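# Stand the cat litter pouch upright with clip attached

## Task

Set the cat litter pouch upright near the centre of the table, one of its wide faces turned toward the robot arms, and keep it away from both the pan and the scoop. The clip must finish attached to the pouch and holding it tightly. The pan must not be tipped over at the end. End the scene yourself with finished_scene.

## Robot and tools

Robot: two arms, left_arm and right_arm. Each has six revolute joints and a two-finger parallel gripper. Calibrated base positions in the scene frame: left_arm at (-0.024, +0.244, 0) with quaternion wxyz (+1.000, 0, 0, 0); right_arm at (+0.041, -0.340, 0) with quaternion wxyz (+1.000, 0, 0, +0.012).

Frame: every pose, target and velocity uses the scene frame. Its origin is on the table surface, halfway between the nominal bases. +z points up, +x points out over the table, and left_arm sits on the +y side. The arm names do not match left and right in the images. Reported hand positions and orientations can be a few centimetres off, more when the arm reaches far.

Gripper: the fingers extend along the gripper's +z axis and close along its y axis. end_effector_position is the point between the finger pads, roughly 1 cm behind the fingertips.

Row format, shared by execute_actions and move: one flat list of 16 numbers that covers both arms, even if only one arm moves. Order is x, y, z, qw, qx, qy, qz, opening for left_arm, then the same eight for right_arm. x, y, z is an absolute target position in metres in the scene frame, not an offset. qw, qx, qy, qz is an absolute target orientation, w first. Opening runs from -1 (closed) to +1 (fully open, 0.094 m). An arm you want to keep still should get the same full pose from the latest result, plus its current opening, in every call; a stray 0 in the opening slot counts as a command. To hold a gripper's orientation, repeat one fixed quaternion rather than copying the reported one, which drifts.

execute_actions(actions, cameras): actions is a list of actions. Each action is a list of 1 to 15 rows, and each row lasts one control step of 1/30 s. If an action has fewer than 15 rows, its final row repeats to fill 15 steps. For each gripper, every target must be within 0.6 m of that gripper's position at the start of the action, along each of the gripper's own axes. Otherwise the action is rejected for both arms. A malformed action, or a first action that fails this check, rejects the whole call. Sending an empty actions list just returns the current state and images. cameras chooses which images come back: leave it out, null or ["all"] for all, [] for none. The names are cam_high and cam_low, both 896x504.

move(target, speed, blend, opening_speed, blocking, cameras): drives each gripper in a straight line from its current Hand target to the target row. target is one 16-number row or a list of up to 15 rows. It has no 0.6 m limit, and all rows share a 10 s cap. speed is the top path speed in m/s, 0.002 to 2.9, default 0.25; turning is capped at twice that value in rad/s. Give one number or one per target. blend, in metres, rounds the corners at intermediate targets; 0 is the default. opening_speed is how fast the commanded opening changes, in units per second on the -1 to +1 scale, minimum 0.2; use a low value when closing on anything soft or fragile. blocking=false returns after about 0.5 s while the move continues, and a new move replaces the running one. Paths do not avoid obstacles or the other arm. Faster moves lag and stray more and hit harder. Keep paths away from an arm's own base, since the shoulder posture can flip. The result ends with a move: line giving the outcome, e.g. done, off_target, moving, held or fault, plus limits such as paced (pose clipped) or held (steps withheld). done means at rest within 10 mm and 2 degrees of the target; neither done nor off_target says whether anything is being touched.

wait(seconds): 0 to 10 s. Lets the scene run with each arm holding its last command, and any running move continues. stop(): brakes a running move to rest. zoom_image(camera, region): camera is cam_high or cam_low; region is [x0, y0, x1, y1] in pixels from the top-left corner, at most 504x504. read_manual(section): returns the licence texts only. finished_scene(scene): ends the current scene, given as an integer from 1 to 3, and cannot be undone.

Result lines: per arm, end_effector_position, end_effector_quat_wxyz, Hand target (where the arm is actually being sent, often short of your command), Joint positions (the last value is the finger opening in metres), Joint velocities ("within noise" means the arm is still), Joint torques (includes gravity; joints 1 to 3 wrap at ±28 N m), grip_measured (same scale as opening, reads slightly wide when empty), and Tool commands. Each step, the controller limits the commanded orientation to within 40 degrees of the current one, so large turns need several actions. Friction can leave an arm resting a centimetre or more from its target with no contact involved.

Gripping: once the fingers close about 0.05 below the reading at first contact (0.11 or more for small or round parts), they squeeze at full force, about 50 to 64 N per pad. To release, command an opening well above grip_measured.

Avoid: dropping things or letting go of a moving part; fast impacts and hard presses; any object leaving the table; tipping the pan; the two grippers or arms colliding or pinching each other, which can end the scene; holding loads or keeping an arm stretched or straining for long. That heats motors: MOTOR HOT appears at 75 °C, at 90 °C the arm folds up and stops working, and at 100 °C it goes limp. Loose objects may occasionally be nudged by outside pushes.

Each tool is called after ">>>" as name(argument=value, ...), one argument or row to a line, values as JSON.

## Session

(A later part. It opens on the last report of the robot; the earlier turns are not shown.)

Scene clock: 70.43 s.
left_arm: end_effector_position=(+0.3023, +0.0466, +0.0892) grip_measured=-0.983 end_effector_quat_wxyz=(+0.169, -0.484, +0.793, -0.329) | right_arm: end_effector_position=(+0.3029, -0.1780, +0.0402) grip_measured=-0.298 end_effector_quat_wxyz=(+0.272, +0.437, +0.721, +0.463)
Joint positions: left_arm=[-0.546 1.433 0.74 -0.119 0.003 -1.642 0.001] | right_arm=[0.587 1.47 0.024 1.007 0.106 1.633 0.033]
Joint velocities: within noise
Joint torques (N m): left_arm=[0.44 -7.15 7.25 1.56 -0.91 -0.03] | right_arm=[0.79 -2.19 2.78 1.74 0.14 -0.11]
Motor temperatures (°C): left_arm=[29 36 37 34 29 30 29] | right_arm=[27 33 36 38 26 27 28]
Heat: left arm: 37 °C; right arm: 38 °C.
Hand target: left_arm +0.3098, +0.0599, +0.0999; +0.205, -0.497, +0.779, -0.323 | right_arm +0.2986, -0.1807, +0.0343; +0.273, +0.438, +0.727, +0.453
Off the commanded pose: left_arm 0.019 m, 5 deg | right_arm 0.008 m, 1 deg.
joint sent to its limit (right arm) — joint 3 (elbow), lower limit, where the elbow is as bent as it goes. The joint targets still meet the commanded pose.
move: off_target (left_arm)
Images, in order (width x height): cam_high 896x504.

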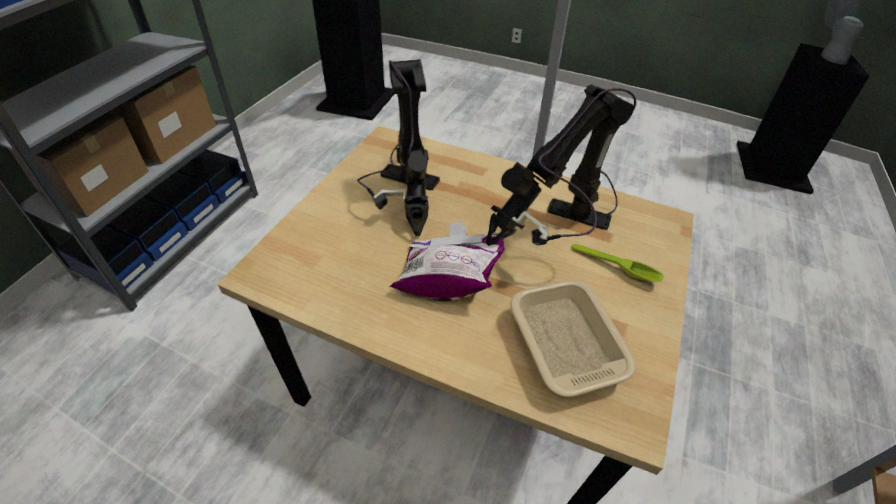

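>>> move(
  target=[
    [0.310,0.060,0.10,0.2056,-0.4964,0.7792,-0.3227,-1,0.303,-0.1795,0.018,0.2768,0.4344,0.7229,0.4606,-0.3],
  ],
  speed=0.06,
  cameras=["cam_high"],
)

>>> zoom_image(
  camera="cam_high",
  region=[380, 200, 480, 280],
)

Scene clock: 71.63 s.
left_arm: end_effector_position=(+0.3023, +0.0466, +0.0892) grip_measured=-0.983 end_effector_quat_wxyz=(+0.169, -0.484, +0.793, -0.329) | right_arm: end_effector_position=(+0.3094, -0.1734, +0.0288) grip_measured=-0.299 end_effector_quat_wxyz=(+0.278, +0.434, +0.714, +0.475)
Joint positions: left_arm=[-0.546 1.433 0.74 -0.119 0.003 -1.642 0.001] | right_arm=[0.587 1.748 0.023 1.316 0.106 1.634 0.033]
Joint velocities: within noise
Joint torques (N m): left_arm=[0.31 -7.34 7.19 1.61 -0.95 -0.02] | right_arm=[-0.29 -2.85 1.1 1.62 0.02 -0.13]
Motor temperatures (°C): left_arm=[29 36 37 34 29 30 29] | right_arm=[27 33 36 38 26 27 28]
Heat: left arm: 37 °C; right arm: 38 °C.
Hand target: left_arm +0.3098, +0.0599, +0.0999; +0.205, -0.497, +0.779, -0.323 | right_arm +0.3040, -0.1788, +0.0181; +0.275, +0.437, +0.725, +0.456
Off the commanded pose: left_arm 0.019 m, 5 deg | right_arm 0.014 m, 2 deg.
joint sent to its limit (right arm) — joint 3 (elbow), lower limit, where the elbow is as bent as it goes. The joint targets still meet the commanded pose.
move: off_target (left_arm, right_arm)
Images, in order (width x height): cam_high 896x504.

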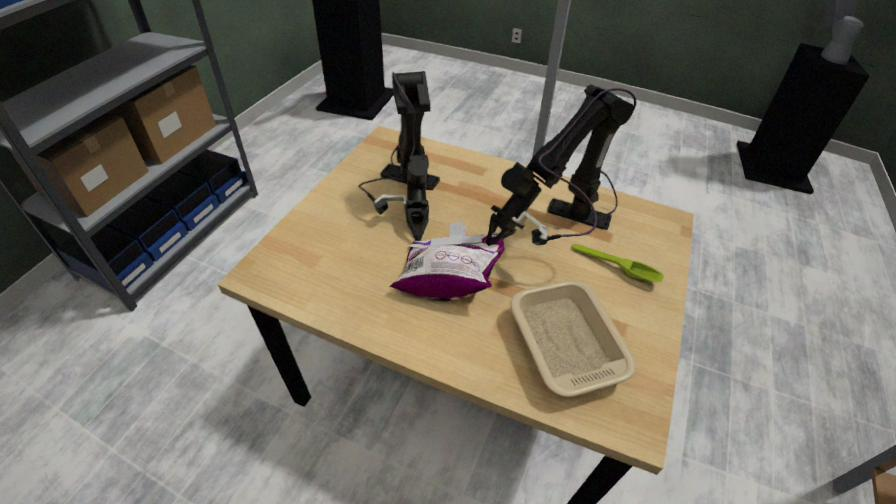

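Scaled by 5.040.

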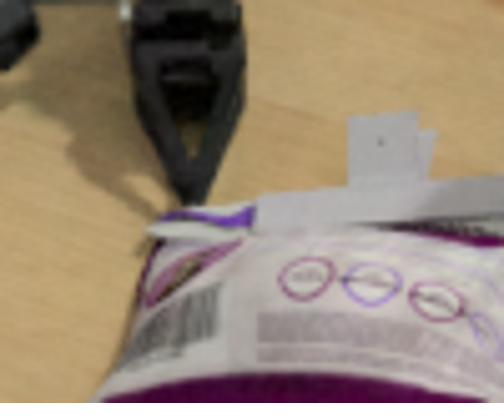

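>>> move(
  target=[
    [0.310,0.060,0.10,0.2056,-0.4964,0.7792,-0.3227,-1,0.315,-0.174,0.016,0.2768,0.4344,0.7229,0.4606,-0.3],
  ],
  speed=0.06,
  cameras=["cam_high","cam_low"],
)

>>> zoom_image(
  camera="cam_high",
  region=[390, 210, 450, 260],
)

>>> zoom_image(
  camera="cam_low",
  region=[390, 170, 530, 290],
)

Scene clock: 72.60 s.
left_arm: end_effector_position=(+0.3023, +0.0466, +0.0892) grip_measured=-0.983 end_effector_quat_wxyz=(+0.169, -0.484, +0.793, -0.329) | right_arm: end_effector_position=(+0.3162, -0.1709, +0.0284) grip_measured=-0.299 end_effector_quat_wxyz=(+0.281, +0.433, +0.708, +0.481)
Joint positions: left_arm=[-0.546 1.433 0.74 -0.119 0.003 -1.642 0.001] | right_arm=[0.579 1.816 0.042 1.383 0.101 1.632 0.033]
Joint velocities: within noise
Joint torques (N m): left_arm=[0.4 -7.15 7.08 1.58 -0.91 -0.05] | right_arm=[-0.87 -2.93 2.45 1.44 -0.07 -0.18]
Motor temperatures (°C): left_arm=[29 36 37 34 29 30 29] | right_arm=[27 33 35 38 26 27 28]
Heat: left arm: 37 °C; right arm: 38 °C.
Hand target: left_arm +0.3098, +0.0599, +0.0999; +0.205, -0.497, +0.779, -0.323 | right_arm +0.3145, -0.1742, +0.0164; +0.277, +0.434, +0.723, +0.461
Off the commanded pose: left_arm 0.019 m, 5 deg | right_arm 0.013 m, 3 deg.
move: off_target (left_arm, right_arm)

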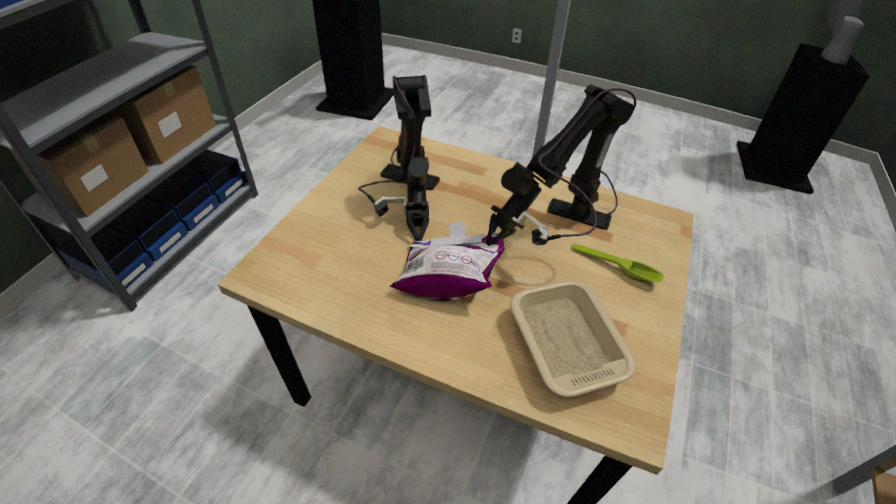

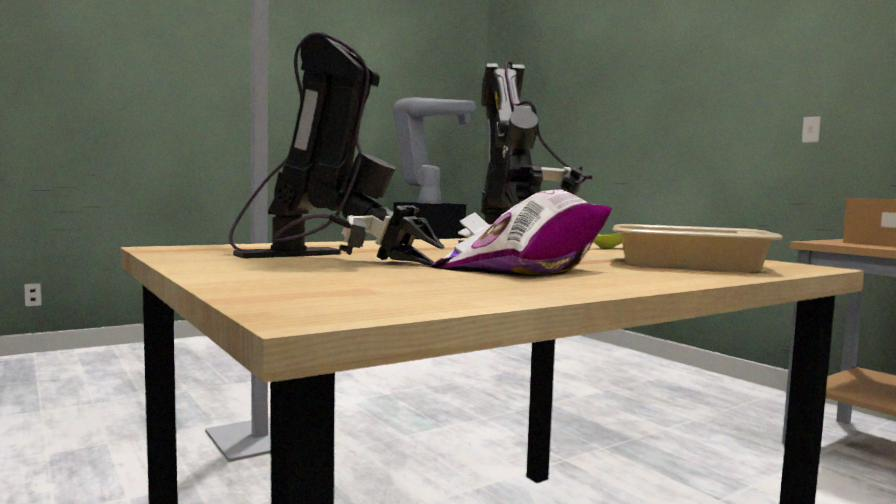

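Scaled by 8.400.

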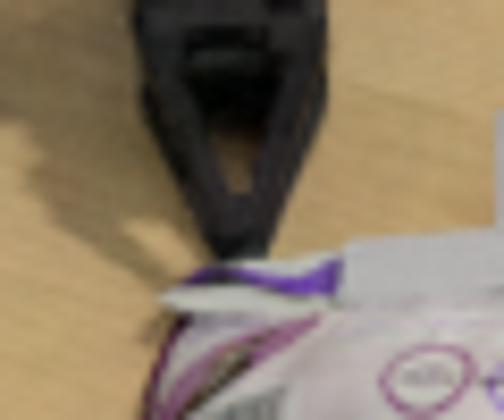

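Scaled by 3.600.

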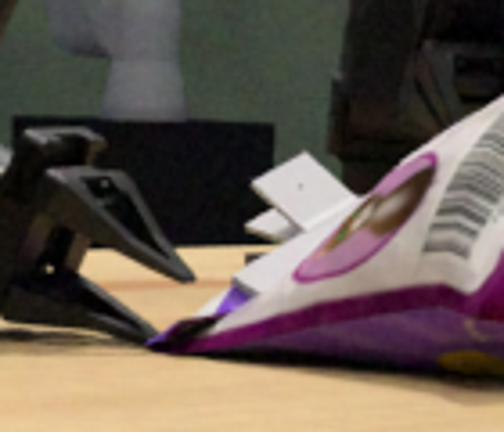

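>>> move(
  target=[
    [0.310,0.060,0.10,0.2056,-0.4964,0.7792,-0.3227,-1,0.335,-0.163,0.016,0.2768,0.4344,0.7229,0.4606,-0.3],
  ],
  speed=0.06,
  cameras=["cam_high","cam_low"],
)

>>> zoom_image(
  camera="cam_high",
  region=[390, 210, 450, 260],
)

>>> zoom_image(
  camera="cam_low",
  region=[390, 170, 530, 290],
)

Scene clock: 73.60 s.
left_arm: end_effector_position=(+0.3023, +0.0466, +0.0892) grip_measured=-0.983 end_effector_quat_wxyz=(+0.169, -0.484, +0.793, -0.329) | right_arm: end_effector_position=(+0.3345, -0.1604, +0.0291) grip_measured=-0.299 end_effector_quat_wxyz=(+0.281, +0.432, +0.708, +0.483)
Joint positions: left_arm=[-0.546 1.433 0.74 -0.119 0.003 -1.642 0.001] | right_arm=[0.568 1.835 0.124 1.324 0.089 1.628 0.033]
Joint velocities: within noise
Joint torques (N m): left_arm=[0.42 -7.2 6.95 1.59 -0.95 -0.05] | right_arm=[-1.03 -3.54 3.41 1.31 -0.04 -0.2]
Motor temperatures (°C): left_arm=[29 36 37 34 29 30 29] | right_arm=[27 33 35 38 26 27 28]
Heat: left arm: 37 °C; right arm: 38 °C.
Hand target: left_arm +0.3098, +0.0599, +0.0999; +0.205, -0.496, +0.779, -0.323 | right_arm +0.3344, -0.1633, +0.0165; +0.277, +0.434, +0.722, +0.461
Off the commanded pose: left_arm 0.019 m, 5 deg | right_arm 0.013 m, 3 deg.
move: off_target (left_arm, right_arm)

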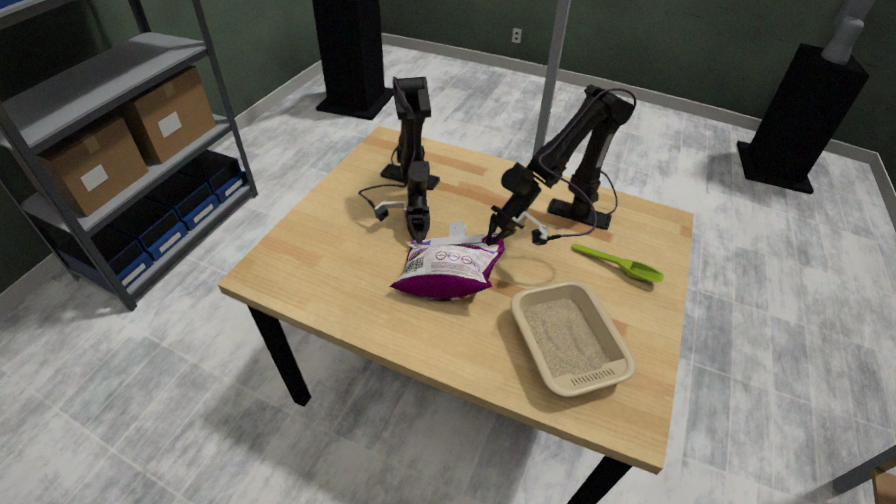

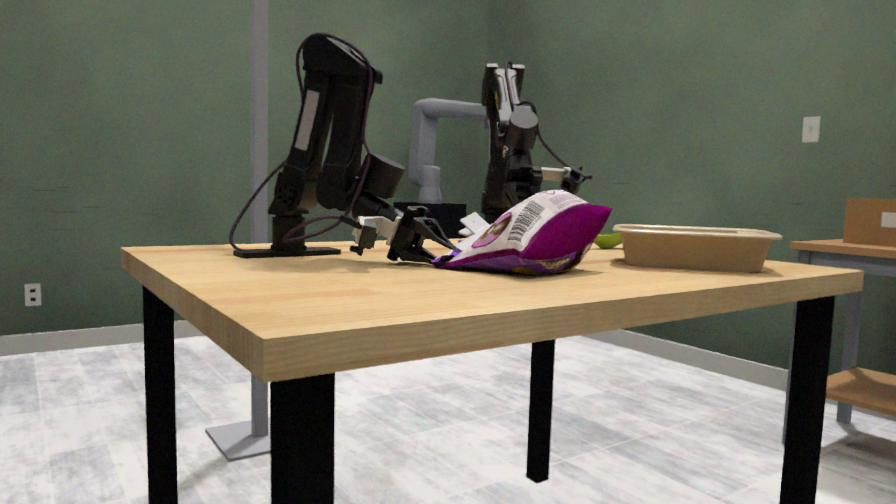

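Scaled by 8.400.

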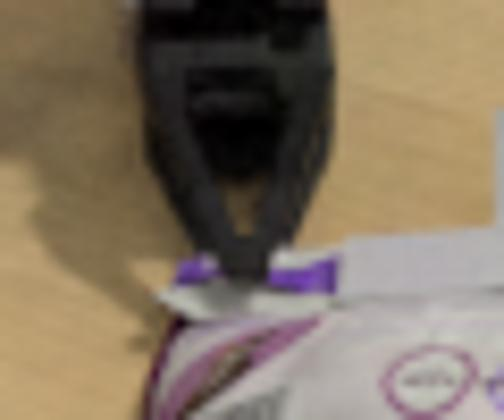

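Scaled by 3.600.

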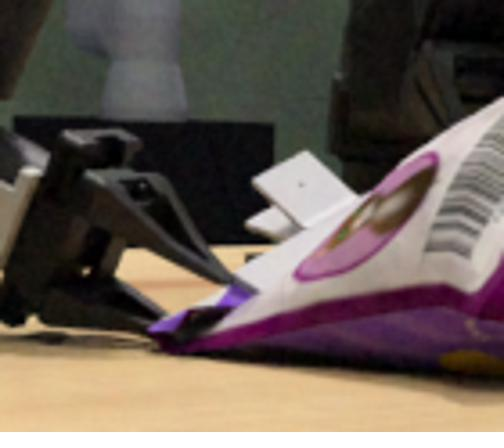

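>>> move(
  target=[
    [0.310,0.060,0.10,0.2056,-0.4964,0.7792,-0.3227,-1,0.343,-0.158,0.018,0.2768,0.4344,0.7229,0.4606,-0.3],
    [0.310,0.060,0.10,0.2056,-0.4964,0.7792,-0.3227,-1,0.343,-0.158,0.020,0.2768,0.4344,0.7229,0.4606,-1],
  ],
  speed=0.06,
  opening_speed=0.5,
  cameras=["cam_high","cam_low"],
)

>>> zoom_image(
  camera="cam_high",
  region=[390, 210, 450, 260],
)

>>> zoom_image(
  camera="cam_low",
  region=[390, 170, 530, 290],
)

Scene clock: 76.03 s.
left_arm: end_effector_position=(+0.3017, +0.0461, +0.0889) grip_measured=-0.983 end_effector_quat_wxyz=(+0.168, -0.483, +0.794, -0.329) | right_arm: end_effector_position=(+0.3394, -0.1554, +0.0223) grip_measured=-0.979 end_effector_quat_wxyz=(+0.272, +0.433, +0.718, +0.471)
Joint positions: left_arm=[-0.548 1.433 0.74 -0.121 0.002 -1.643 0.001] | right_arm=[0.566 1.835 0.164 1.249 0.078 1.625 0.001]
Joint velocities: within noise
Joint torques (N m): left_arm=[0.65 -7.23 7.02 1.58 -0.89 0.01] | right_arm=[-1.01 -5.49 3.63 1.37 0.06 -0.14]
Motor temperatures (°C): left_arm=[29 35 37 34 29 30 29] | right_arm=[27 33 35 37 26 27 28]
Heat: left arm: 37 °C; right arm: 37 °C.
Hand target: left_arm +0.3097, +0.0597, +0.0999; +0.204, -0.496, +0.779, -0.323 | right_arm +0.3429, -0.1581, +0.0201; +0.277, +0.434, +0.723, +0.461
Off the commanded pose: left_arm 0.020 m, 5 deg | right_arm 0.005 m, 1 deg.
move: off_target (left_arm); target 2's new opening was sent with right_arm's hand 0.010 m and 3 deg from that target

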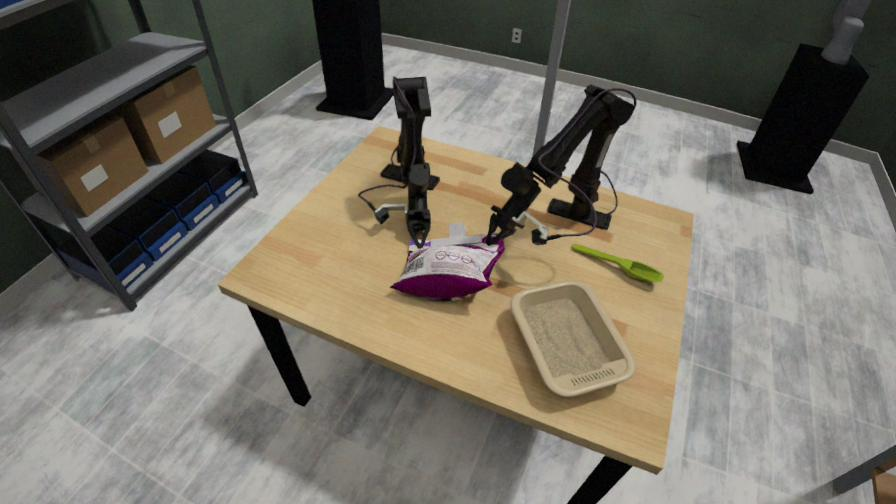

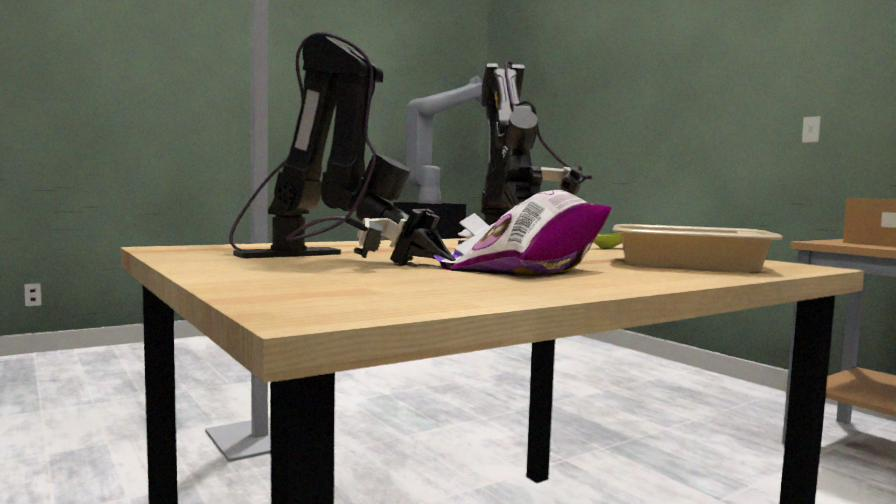

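Scaled by 8.400.

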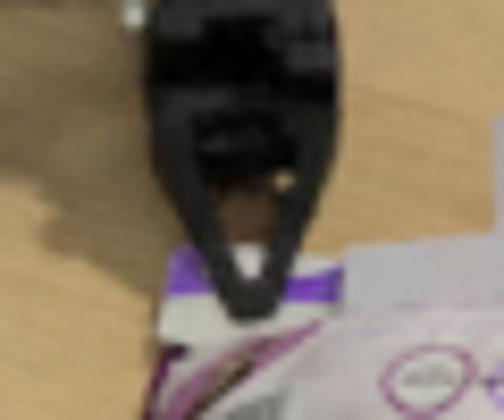

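Scaled by 3.600.

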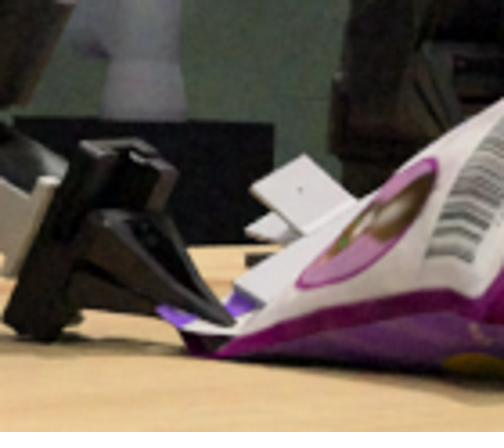

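>>> move(
  target=[
    [0.302,0.048,0.130,0.1391,-0.5190,0.8146,-0.2183,-1,0.350,-0.152,0.118,0.1549,0.4912,0.8175,0.2577,-1],
  ],
  speed=0.08,
)

>>> zoom_image(
  camera="cam_high",
  region=[360, 180, 540, 320],
)

>>> zoom_image(
  camera="cam_low",
  region=[390, 140, 630, 300],
)

Scene clock: 80.57 s.
left_arm: end_effector_position=(+0.2880, +0.0470, +0.1193) grip_measured=-0.983 end_effector_quat_wxyz=(+0.112, -0.506, +0.828, -0.214) | right_arm: end_effector_position=(+0.3435, -0.1573, +0.1025) grip_measured=-0.982 end_effector_quat_wxyz=(+0.152, +0.490, +0.823, +0.244)
Joint positions: left_arm=[-0.573 1.511 1.098 -0.671 -0.015 -1.667 0.001] | right_arm=[0.541 1.397 0.881 -0.474 0.05 1.625 0.001]
Joint velocities: within noise
Joint torques (N m): left_arm=[-0.24 -4.96 10.07 1.36 -0.66 -0.3] | right_arm=[0.03 -5.08 10.21 0.93 -0.08 0.09]
Motor temperatures (°C): left_arm=[29 35 38 34 29 30 29] | right_arm=[27 33 35 37 26 27 28]
Heat: left arm: 38 °C; right arm: 37 °C.
Hand target: left_arm +0.3014, +0.0481, +0.1303; +0.138, -0.519, +0.815, -0.219 | right_arm +0.3498, -0.1523, +0.1180; +0.155, +0.491, +0.817, +0.258
Off the commanded pose: left_arm 0.018 m, 4 deg | right_arm 0.018 m, 2 deg.
move: off_target (left_arm, right_arm)

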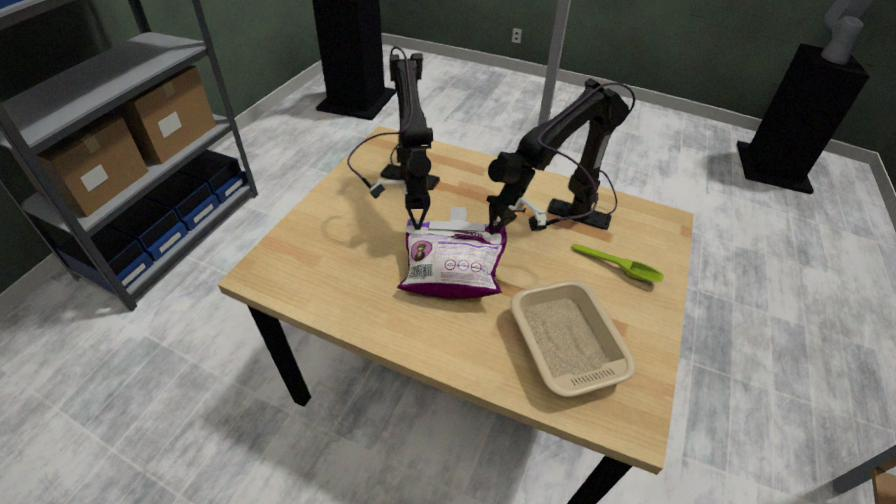

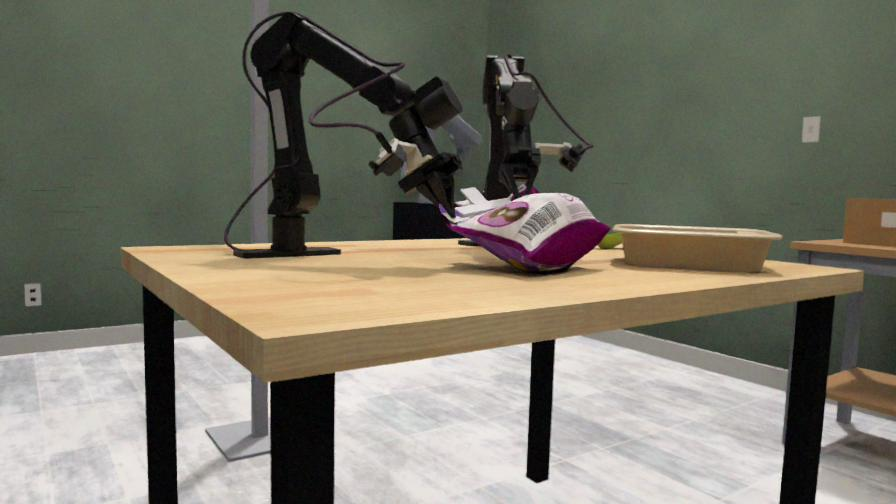

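Scaled by 2.800.

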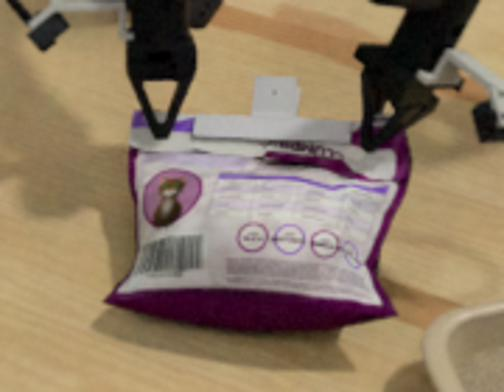

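Scaled by 2.100.

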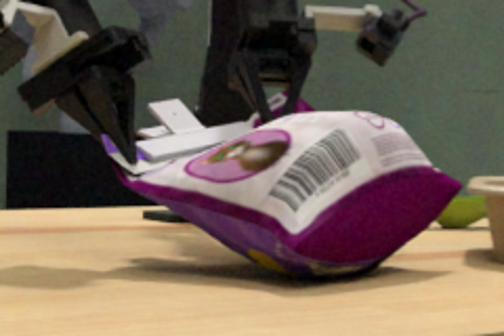

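>>> move(
  target=[
    [0.277,0.056,0.178,0.0468,-0.5353,0.8401,-0.0735,-1,0.310,-0.150,0.176,0.0449,0.5131,0.8539,0.0747,-1],
  ],
  speed=0.08,
)

>>> zoom_image(
  camera="cam_high",
  region=[360, 180, 540, 320],
)

>>> zoom_image(
  camera="cam_low",
  region=[390, 140, 630, 300],
)

Scene clock: 84.00 s.
left_arm: end_effector_position=(+0.2637, +0.0522, +0.1704) grip_measured=-0.981 end_effector_quat_wxyz=(+0.016, -0.518, +0.852, -0.072) | right_arm: end_effector_position=(+0.3209, -0.1523, +0.1670) grip_measured=-0.982 end_effector_quat_wxyz=(+0.057, +0.512, +0.853, +0.084)
Joint positions: left_arm=[-0.573 1.725 1.631 -1.332 0.034 -1.667 0.001] | right_arm=[0.581 1.634 1.507 -1.242 0.035 1.684 0.001]
Joint velocities: within noise
Joint torques (N m): left_arm=[0.12 -6.43 9.69 0.75 -0.66 -0.43] | right_arm=[1.51 -6.61 9.42 -0.1 -0.12 0.24]
Motor temperatures (°C): left_arm=[29 34 38 34 29 30 29] | right_arm=[27 34 36 36 26 27 28]
Heat: left arm: 38 °C; right arm: 36 °C.
Hand target: left_arm +0.2765, +0.0561, +0.1782; +0.046, -0.535, +0.840, -0.075 | right_arm +0.3102, -0.1502, +0.1758; +0.046, +0.513, +0.854, +0.076
Off the commanded pose: left_arm 0.016 m, 4 deg | right_arm 0.014 m, 2 deg.
move: off_target (left_arm, right_arm)

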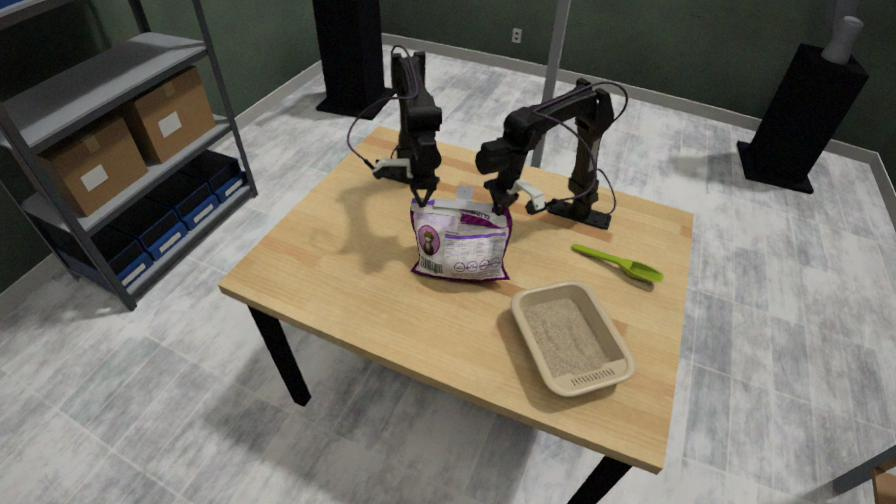

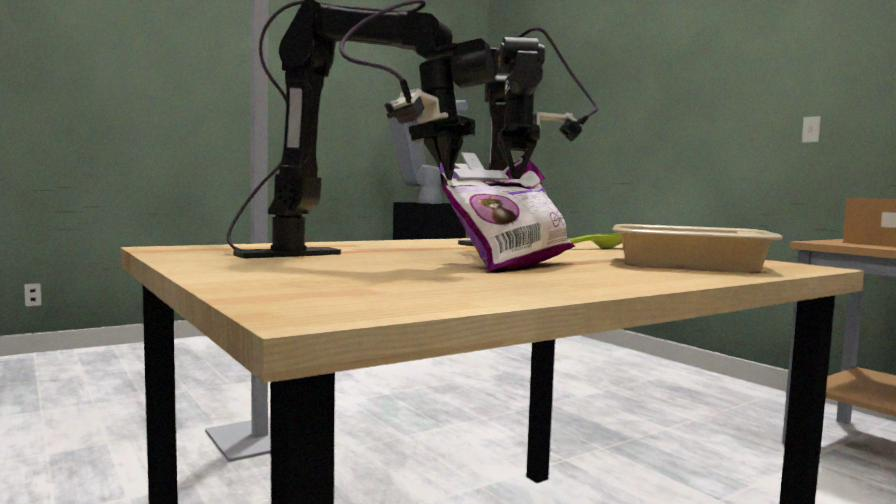

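Scaled by 2.800.

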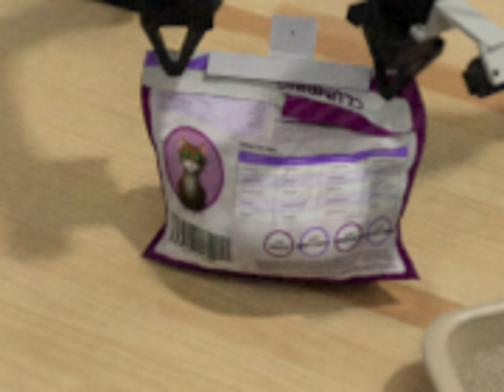

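Scaled by 2.100.

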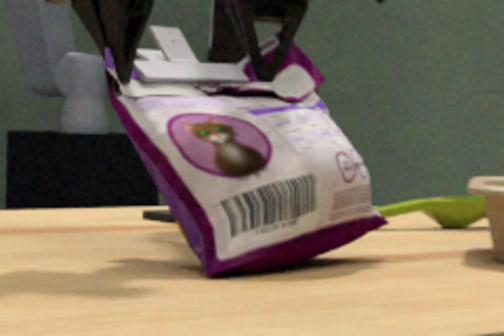

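>>> move(
  target=[
    [0.318,0.086,0.222,0,-0.5373,0.8434,0,-1,0.302,-0.120,0.220,0,0.5151,0.8572,0,-1],
  ],
  speed=0.06,
)

>>> zoom_image(
  camera="cam_high",
  region=[360, 160, 540, 300],
)

>>> zoom_image(
  camera="cam_low",
  region=[390, 130, 630, 290],
)

Scene clock: 86.47 s.
left_arm: end_effector_position=(+0.2997, +0.0800, +0.2133) grip_measured=-0.980 end_effector_quat_wxyz=(-0.003, -0.521, +0.851, -0.056) | right_arm: end_effector_position=(+0.3070, -0.1284, +0.1982) grip_measured=-0.982 end_effector_quat_wxyz=(+0.021, +0.516, +0.856, +0.033)
Joint positions: left_arm=[-0.439 1.902 2.035 -1.614 0.066 -1.541 0.001] | right_arm=[0.653 1.796 1.837 -1.536 0.017 1.762 0.001]
Joint velocities: within noise
Joint torques (N m): left_arm=[0.49 -7.82 9.28 0.81 -0.74 -0.33] | right_arm=[1.7 -9.62 10.3 -0.02 -0.15 0.13]
Motor temperatures (°C): left_arm=[29 35 39 34 29 30 29] | right_arm=[27 34 37 35 26 27 28]
Heat: left arm: 39 °C; right arm: 37 °C.
Hand target: left_arm +0.3173, +0.0861, +0.2218; +0.038, -0.537, +0.840, -0.065 | right_arm +0.3016, -0.1208, +0.2188; +0.022, +0.513, +0.856, +0.059
Off the commanded pose: left_arm 0.021 m, 7 deg | right_arm 0.024 m, 4 deg.
joint read past its limit (left arm) — joint 4 (wrist pitch), lower limit.
joint sent to its limit (left arm) — joint 4 (wrist pitch), lower limit. The joint targets are off in orientation, not in position.
joint sent to its limit (right arm) — joint 4 (wrist pitch), lower limit. The joint targets are off in orientation, not in position.
move: off_target (left_arm, right_arm)

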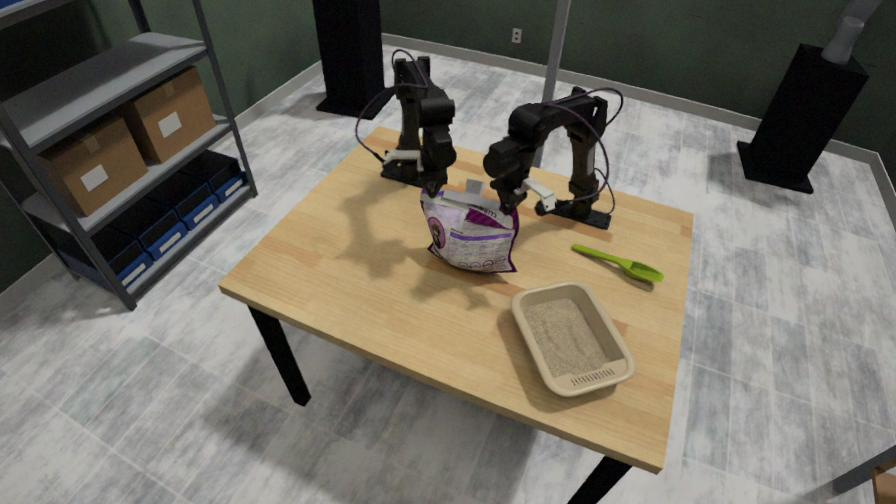

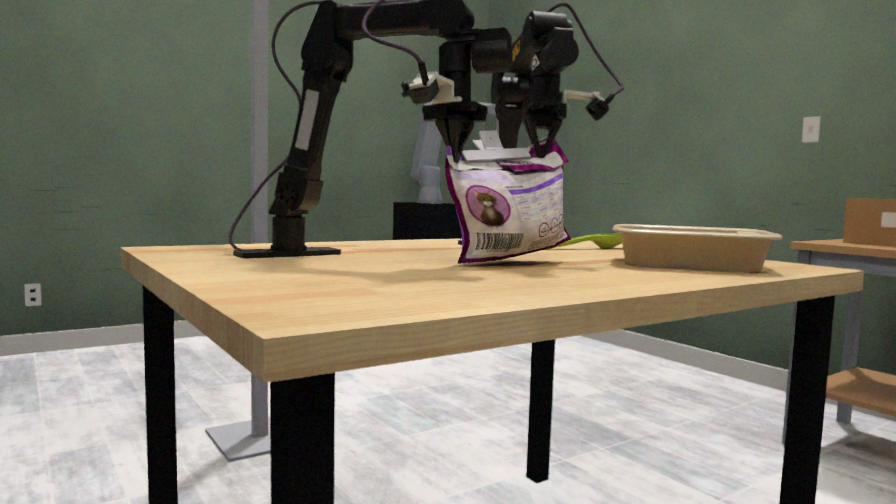

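Scaled by 2.800.

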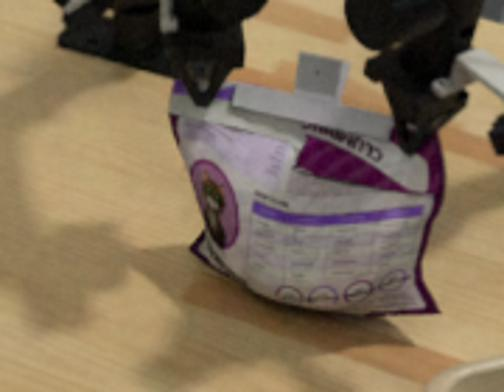

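Scaled by 2.100.

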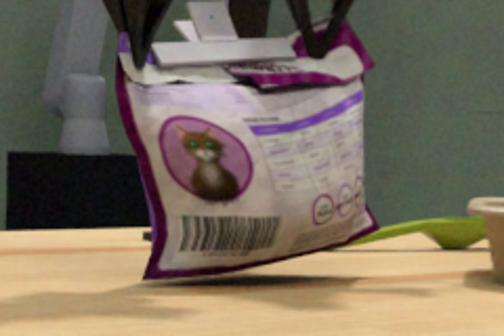

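>>> move(
  target=[
    [0.322,0.088,0.197,0.02,-0.5373,0.8434,-0.03,-1,0.305,-0.118,0.203,0.01,0.5151,0.8572,0.02,-1],
  ],
  speed=0.04,
)

>>> zoom_image(
  camera="cam_high",
  region=[360, 160, 540, 300],
)

>>> zoom_image(
  camera="cam_low",
  region=[390, 130, 630, 290],
)

Scene clock: 88.07 s.
left_arm: end_effector_position=(+0.3048, +0.0808, +0.1964) grip_measured=-0.980 end_effector_quat_wxyz=(-0.016, -0.521, +0.853, -0.036) | right_arm: end_effector_position=(+0.3077, -0.1260, +0.1893) grip_measured=-0.982 end_effector_quat_wxyz=(+0.016, +0.518, +0.855, +0.019)
Joint positions: left_arm=[-0.431 1.95 2.035 -1.614 0.066 -1.529 0.001] | right_arm=[0.657 1.824 1.837 -1.536 0.017 1.769 0.001]
Joint velocities: within noise
Joint torques (N m): left_arm=[0.43 -7.46 8.09 0.8 -0.76 -0.35] | right_arm=[1.59 -7.88 9.89 -0.04 -0.19 0.05]
Motor temperatures (°C): left_arm=[29 35 39 33 29 30 29] | right_arm=[27 34 37 35 26 27 28]
Heat: left arm: 39 °C; right arm: 37 °C.
Hand target: left_arm +0.3216, +0.0880, +0.1974; +0.021, -0.537, +0.843, -0.033 | right_arm +0.3046, -0.1184, +0.2024; +0.015, +0.514, +0.857, +0.034
Off the commanded pose: left_arm 0.019 m, 5 deg | right_arm 0.016 m, 1 deg.
joint read past its limit (left arm) — joint 4 (wrist pitch), lower limit.
joint sent to its limit (left arm) — joint 4 (wrist pitch), lower limit. The joint targets still meet the commanded pose.
joint sent to its limit (right arm) — joint 4 (wrist pitch), lower limit. The joint targets still meet the commanded pose.
move: off_target (left_arm, right_arm)

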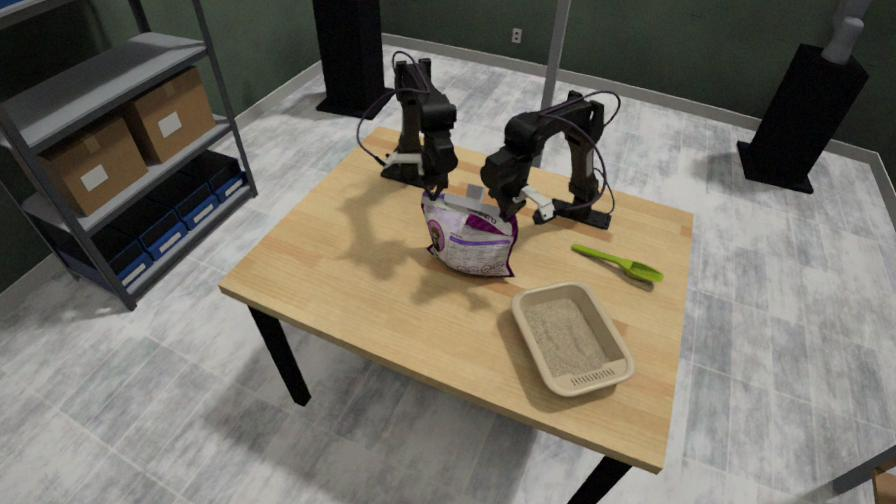

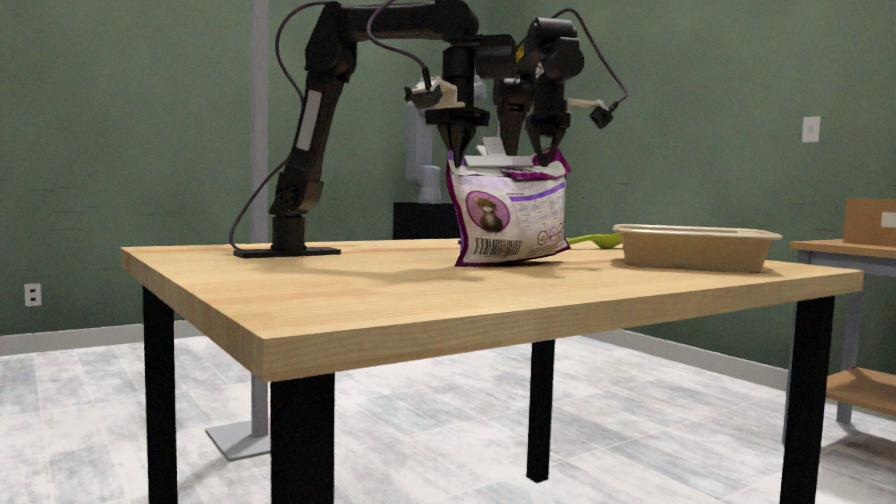

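Scaled by 2.800.

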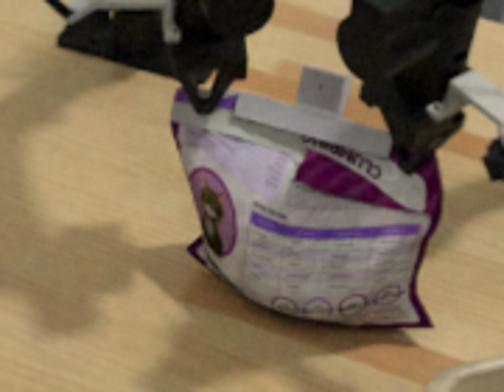

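Scaled by 2.100.

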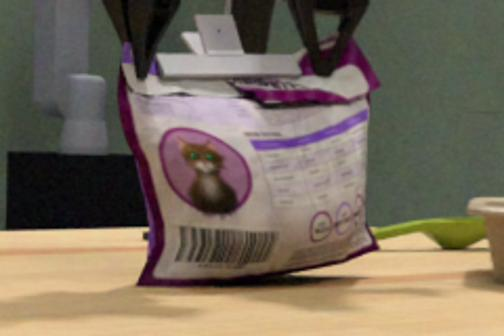

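>>> move(
  target=[
    [0.328,0.090,0.178,0.02,-0.5373,0.8434,-0.03,-1,0.310,-0.116,0.192,0.01,0.5151,0.8572,0.02,-1],
  ],
  speed=0.04,
)

>>> zoom_image(
  camera="cam_high",
  region=[360, 160, 540, 300],
)

>>> zoom_image(
  camera="cam_low",
  region=[390, 130, 630, 290],
)

Scene clock: 89.07 s.
left_arm: end_effector_position=(+0.3073, +0.0848, +0.1865) grip_measured=-0.980 end_effector_quat_wxyz=(-0.019, -0.521, +0.853, -0.031) | right_arm: end_effector_position=(+0.3130, -0.1218, +0.1841) grip_measured=-0.982 end_effector_quat_wxyz=(+0.014, +0.518, +0.855, +0.014)
Joint positions: left_arm=[-0.419 1.95 1.994 -1.584 0.066 -1.516 0.001] | right_arm=[0.657 1.858 1.86 -1.536 0.017 1.769 0.001]
Joint velocities: within noise
Joint torques (N m): left_arm=[0.39 -7.24 5.52 1.17 -0.72 -0.33] | right_arm=[1.03 -7.91 8.77 0.01 -0.17 0.07]
Motor temperatures (°C): left_arm=[29 35 39 33 29 30 30] | right_arm=[27 34 37 35 26 27 28]
Heat: left arm: 39 °C; right arm: 37 °C.
Hand target: left_arm +0.3270, +0.0902, +0.1789; +0.019, -0.537, +0.843, -0.030 | right_arm +0.3098, -0.1161, +0.1919; +0.010, +0.515, +0.857, +0.020
Off the commanded pose: left_arm 0.023 m, 5 deg | right_arm 0.010 m, 1 deg.
move: off_target (left_arm)

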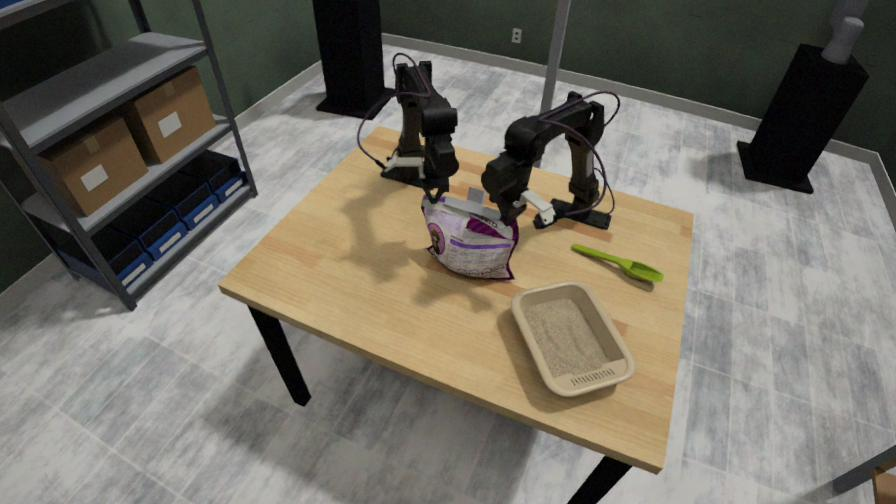

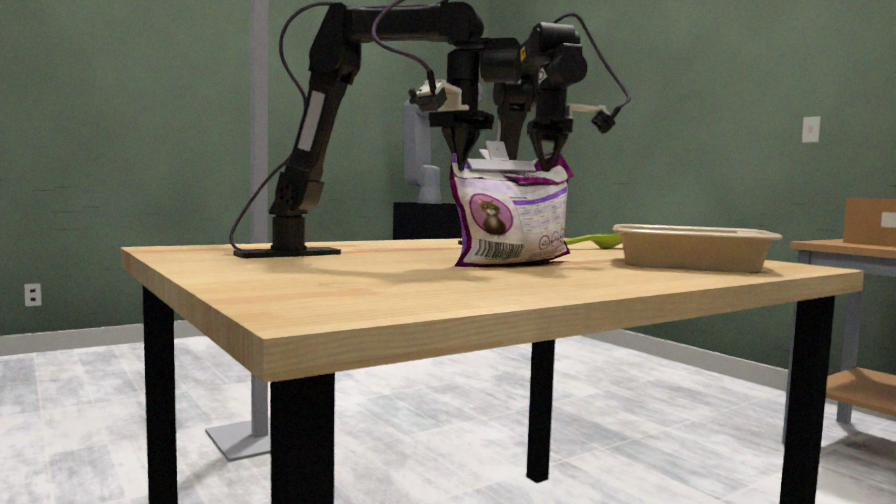

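Scaled by 2.800.

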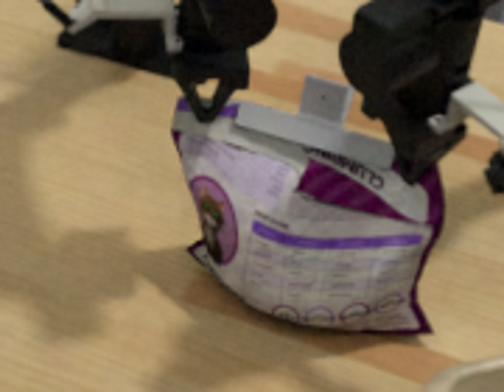

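Scaled by 2.100.

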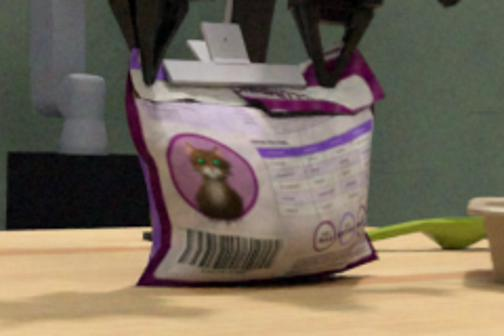

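>>> move(
  target=[
    [0.338,0.092,0.171,0.02,-0.5373,0.8434,-0.03,-1,0.322,-0.116,0.184,0.01,0.5151,0.8572,0.02,-1],
  ],
  speed=0.04,
  cameras=["cam_high","cam_low"],
)

>>> zoom_image(
  camera="cam_low",
  region=[390, 130, 630, 290],
)

Scene clock: 90.03 s.
left_arm: end_effector_position=(+0.3149, +0.0871, +0.1794) grip_measured=-0.980 end_effector_quat_wxyz=(-0.018, -0.520, +0.853, -0.031) | right_arm: end_effector_position=(+0.3205, -0.1196, +0.1795) grip_measured=-0.982 end_effector_quat_wxyz=(+0.016, +0.516, +0.856, +0.014)
Joint positions: left_arm=[-0.405 1.971 1.994 -1.565 0.066 -1.5 0.001] | right_arm=[0.65 1.883 1.875 -1.525 0.019 1.757 0.001]
Joint velocities: within noise
Joint torques (N m): left_arm=[0.47 -6.78 6.5 1.15 -0.68 -0.37] | right_arm=[-0.39 -7.79 8.47 0.11 -0.18 -0.05]
Motor temperatures (°C): left_arm=[29 35 39 33 29 30 30] | right_arm=[27 35 37 35 26 27 28]
Heat: left arm: 39 °C; right arm: 37 °C.
Hand target: left_arm +0.3369, +0.0923, +0.1719; +0.019, -0.537, +0.843, -0.031 | right_arm +0.3219, -0.1161, +0.1839; +0.010, +0.515, +0.857, +0.020
Off the commanded pose: left_arm 0.025 m, 5 deg | right_arm 0.006 m, 1 deg.
move: off_target (left_arm)

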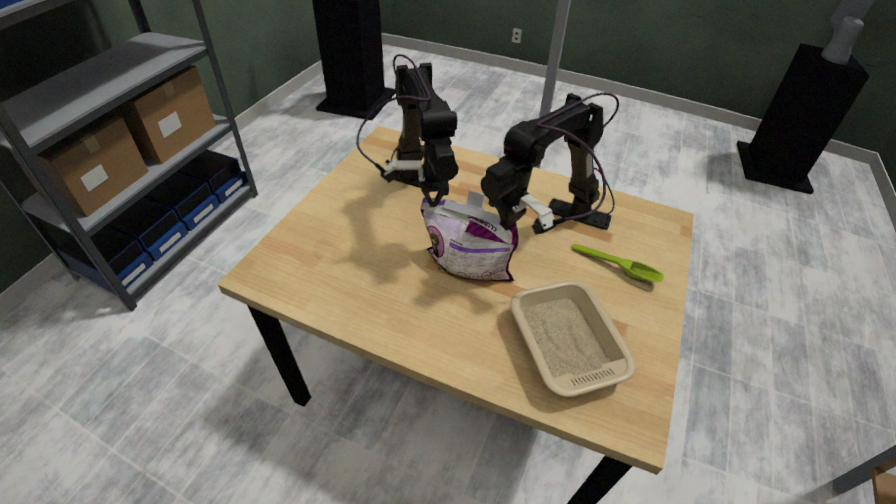

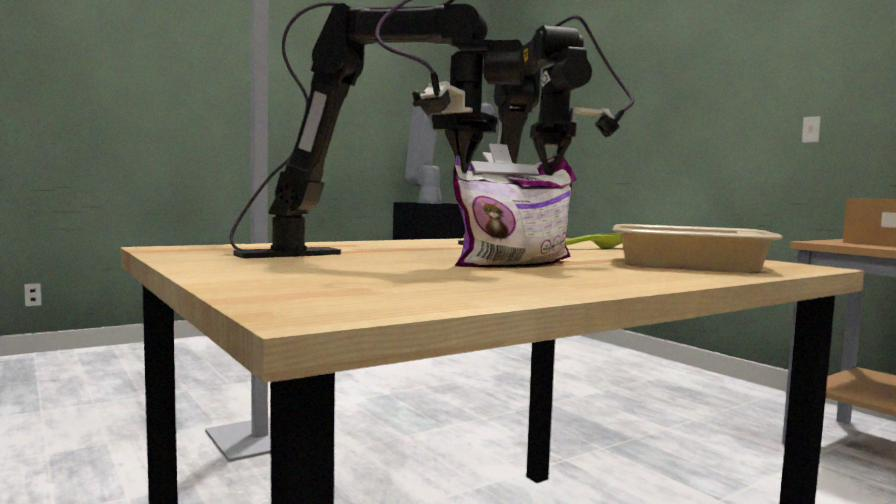

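Scaled by 2.100.

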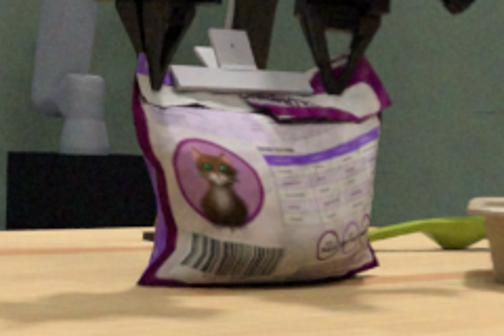

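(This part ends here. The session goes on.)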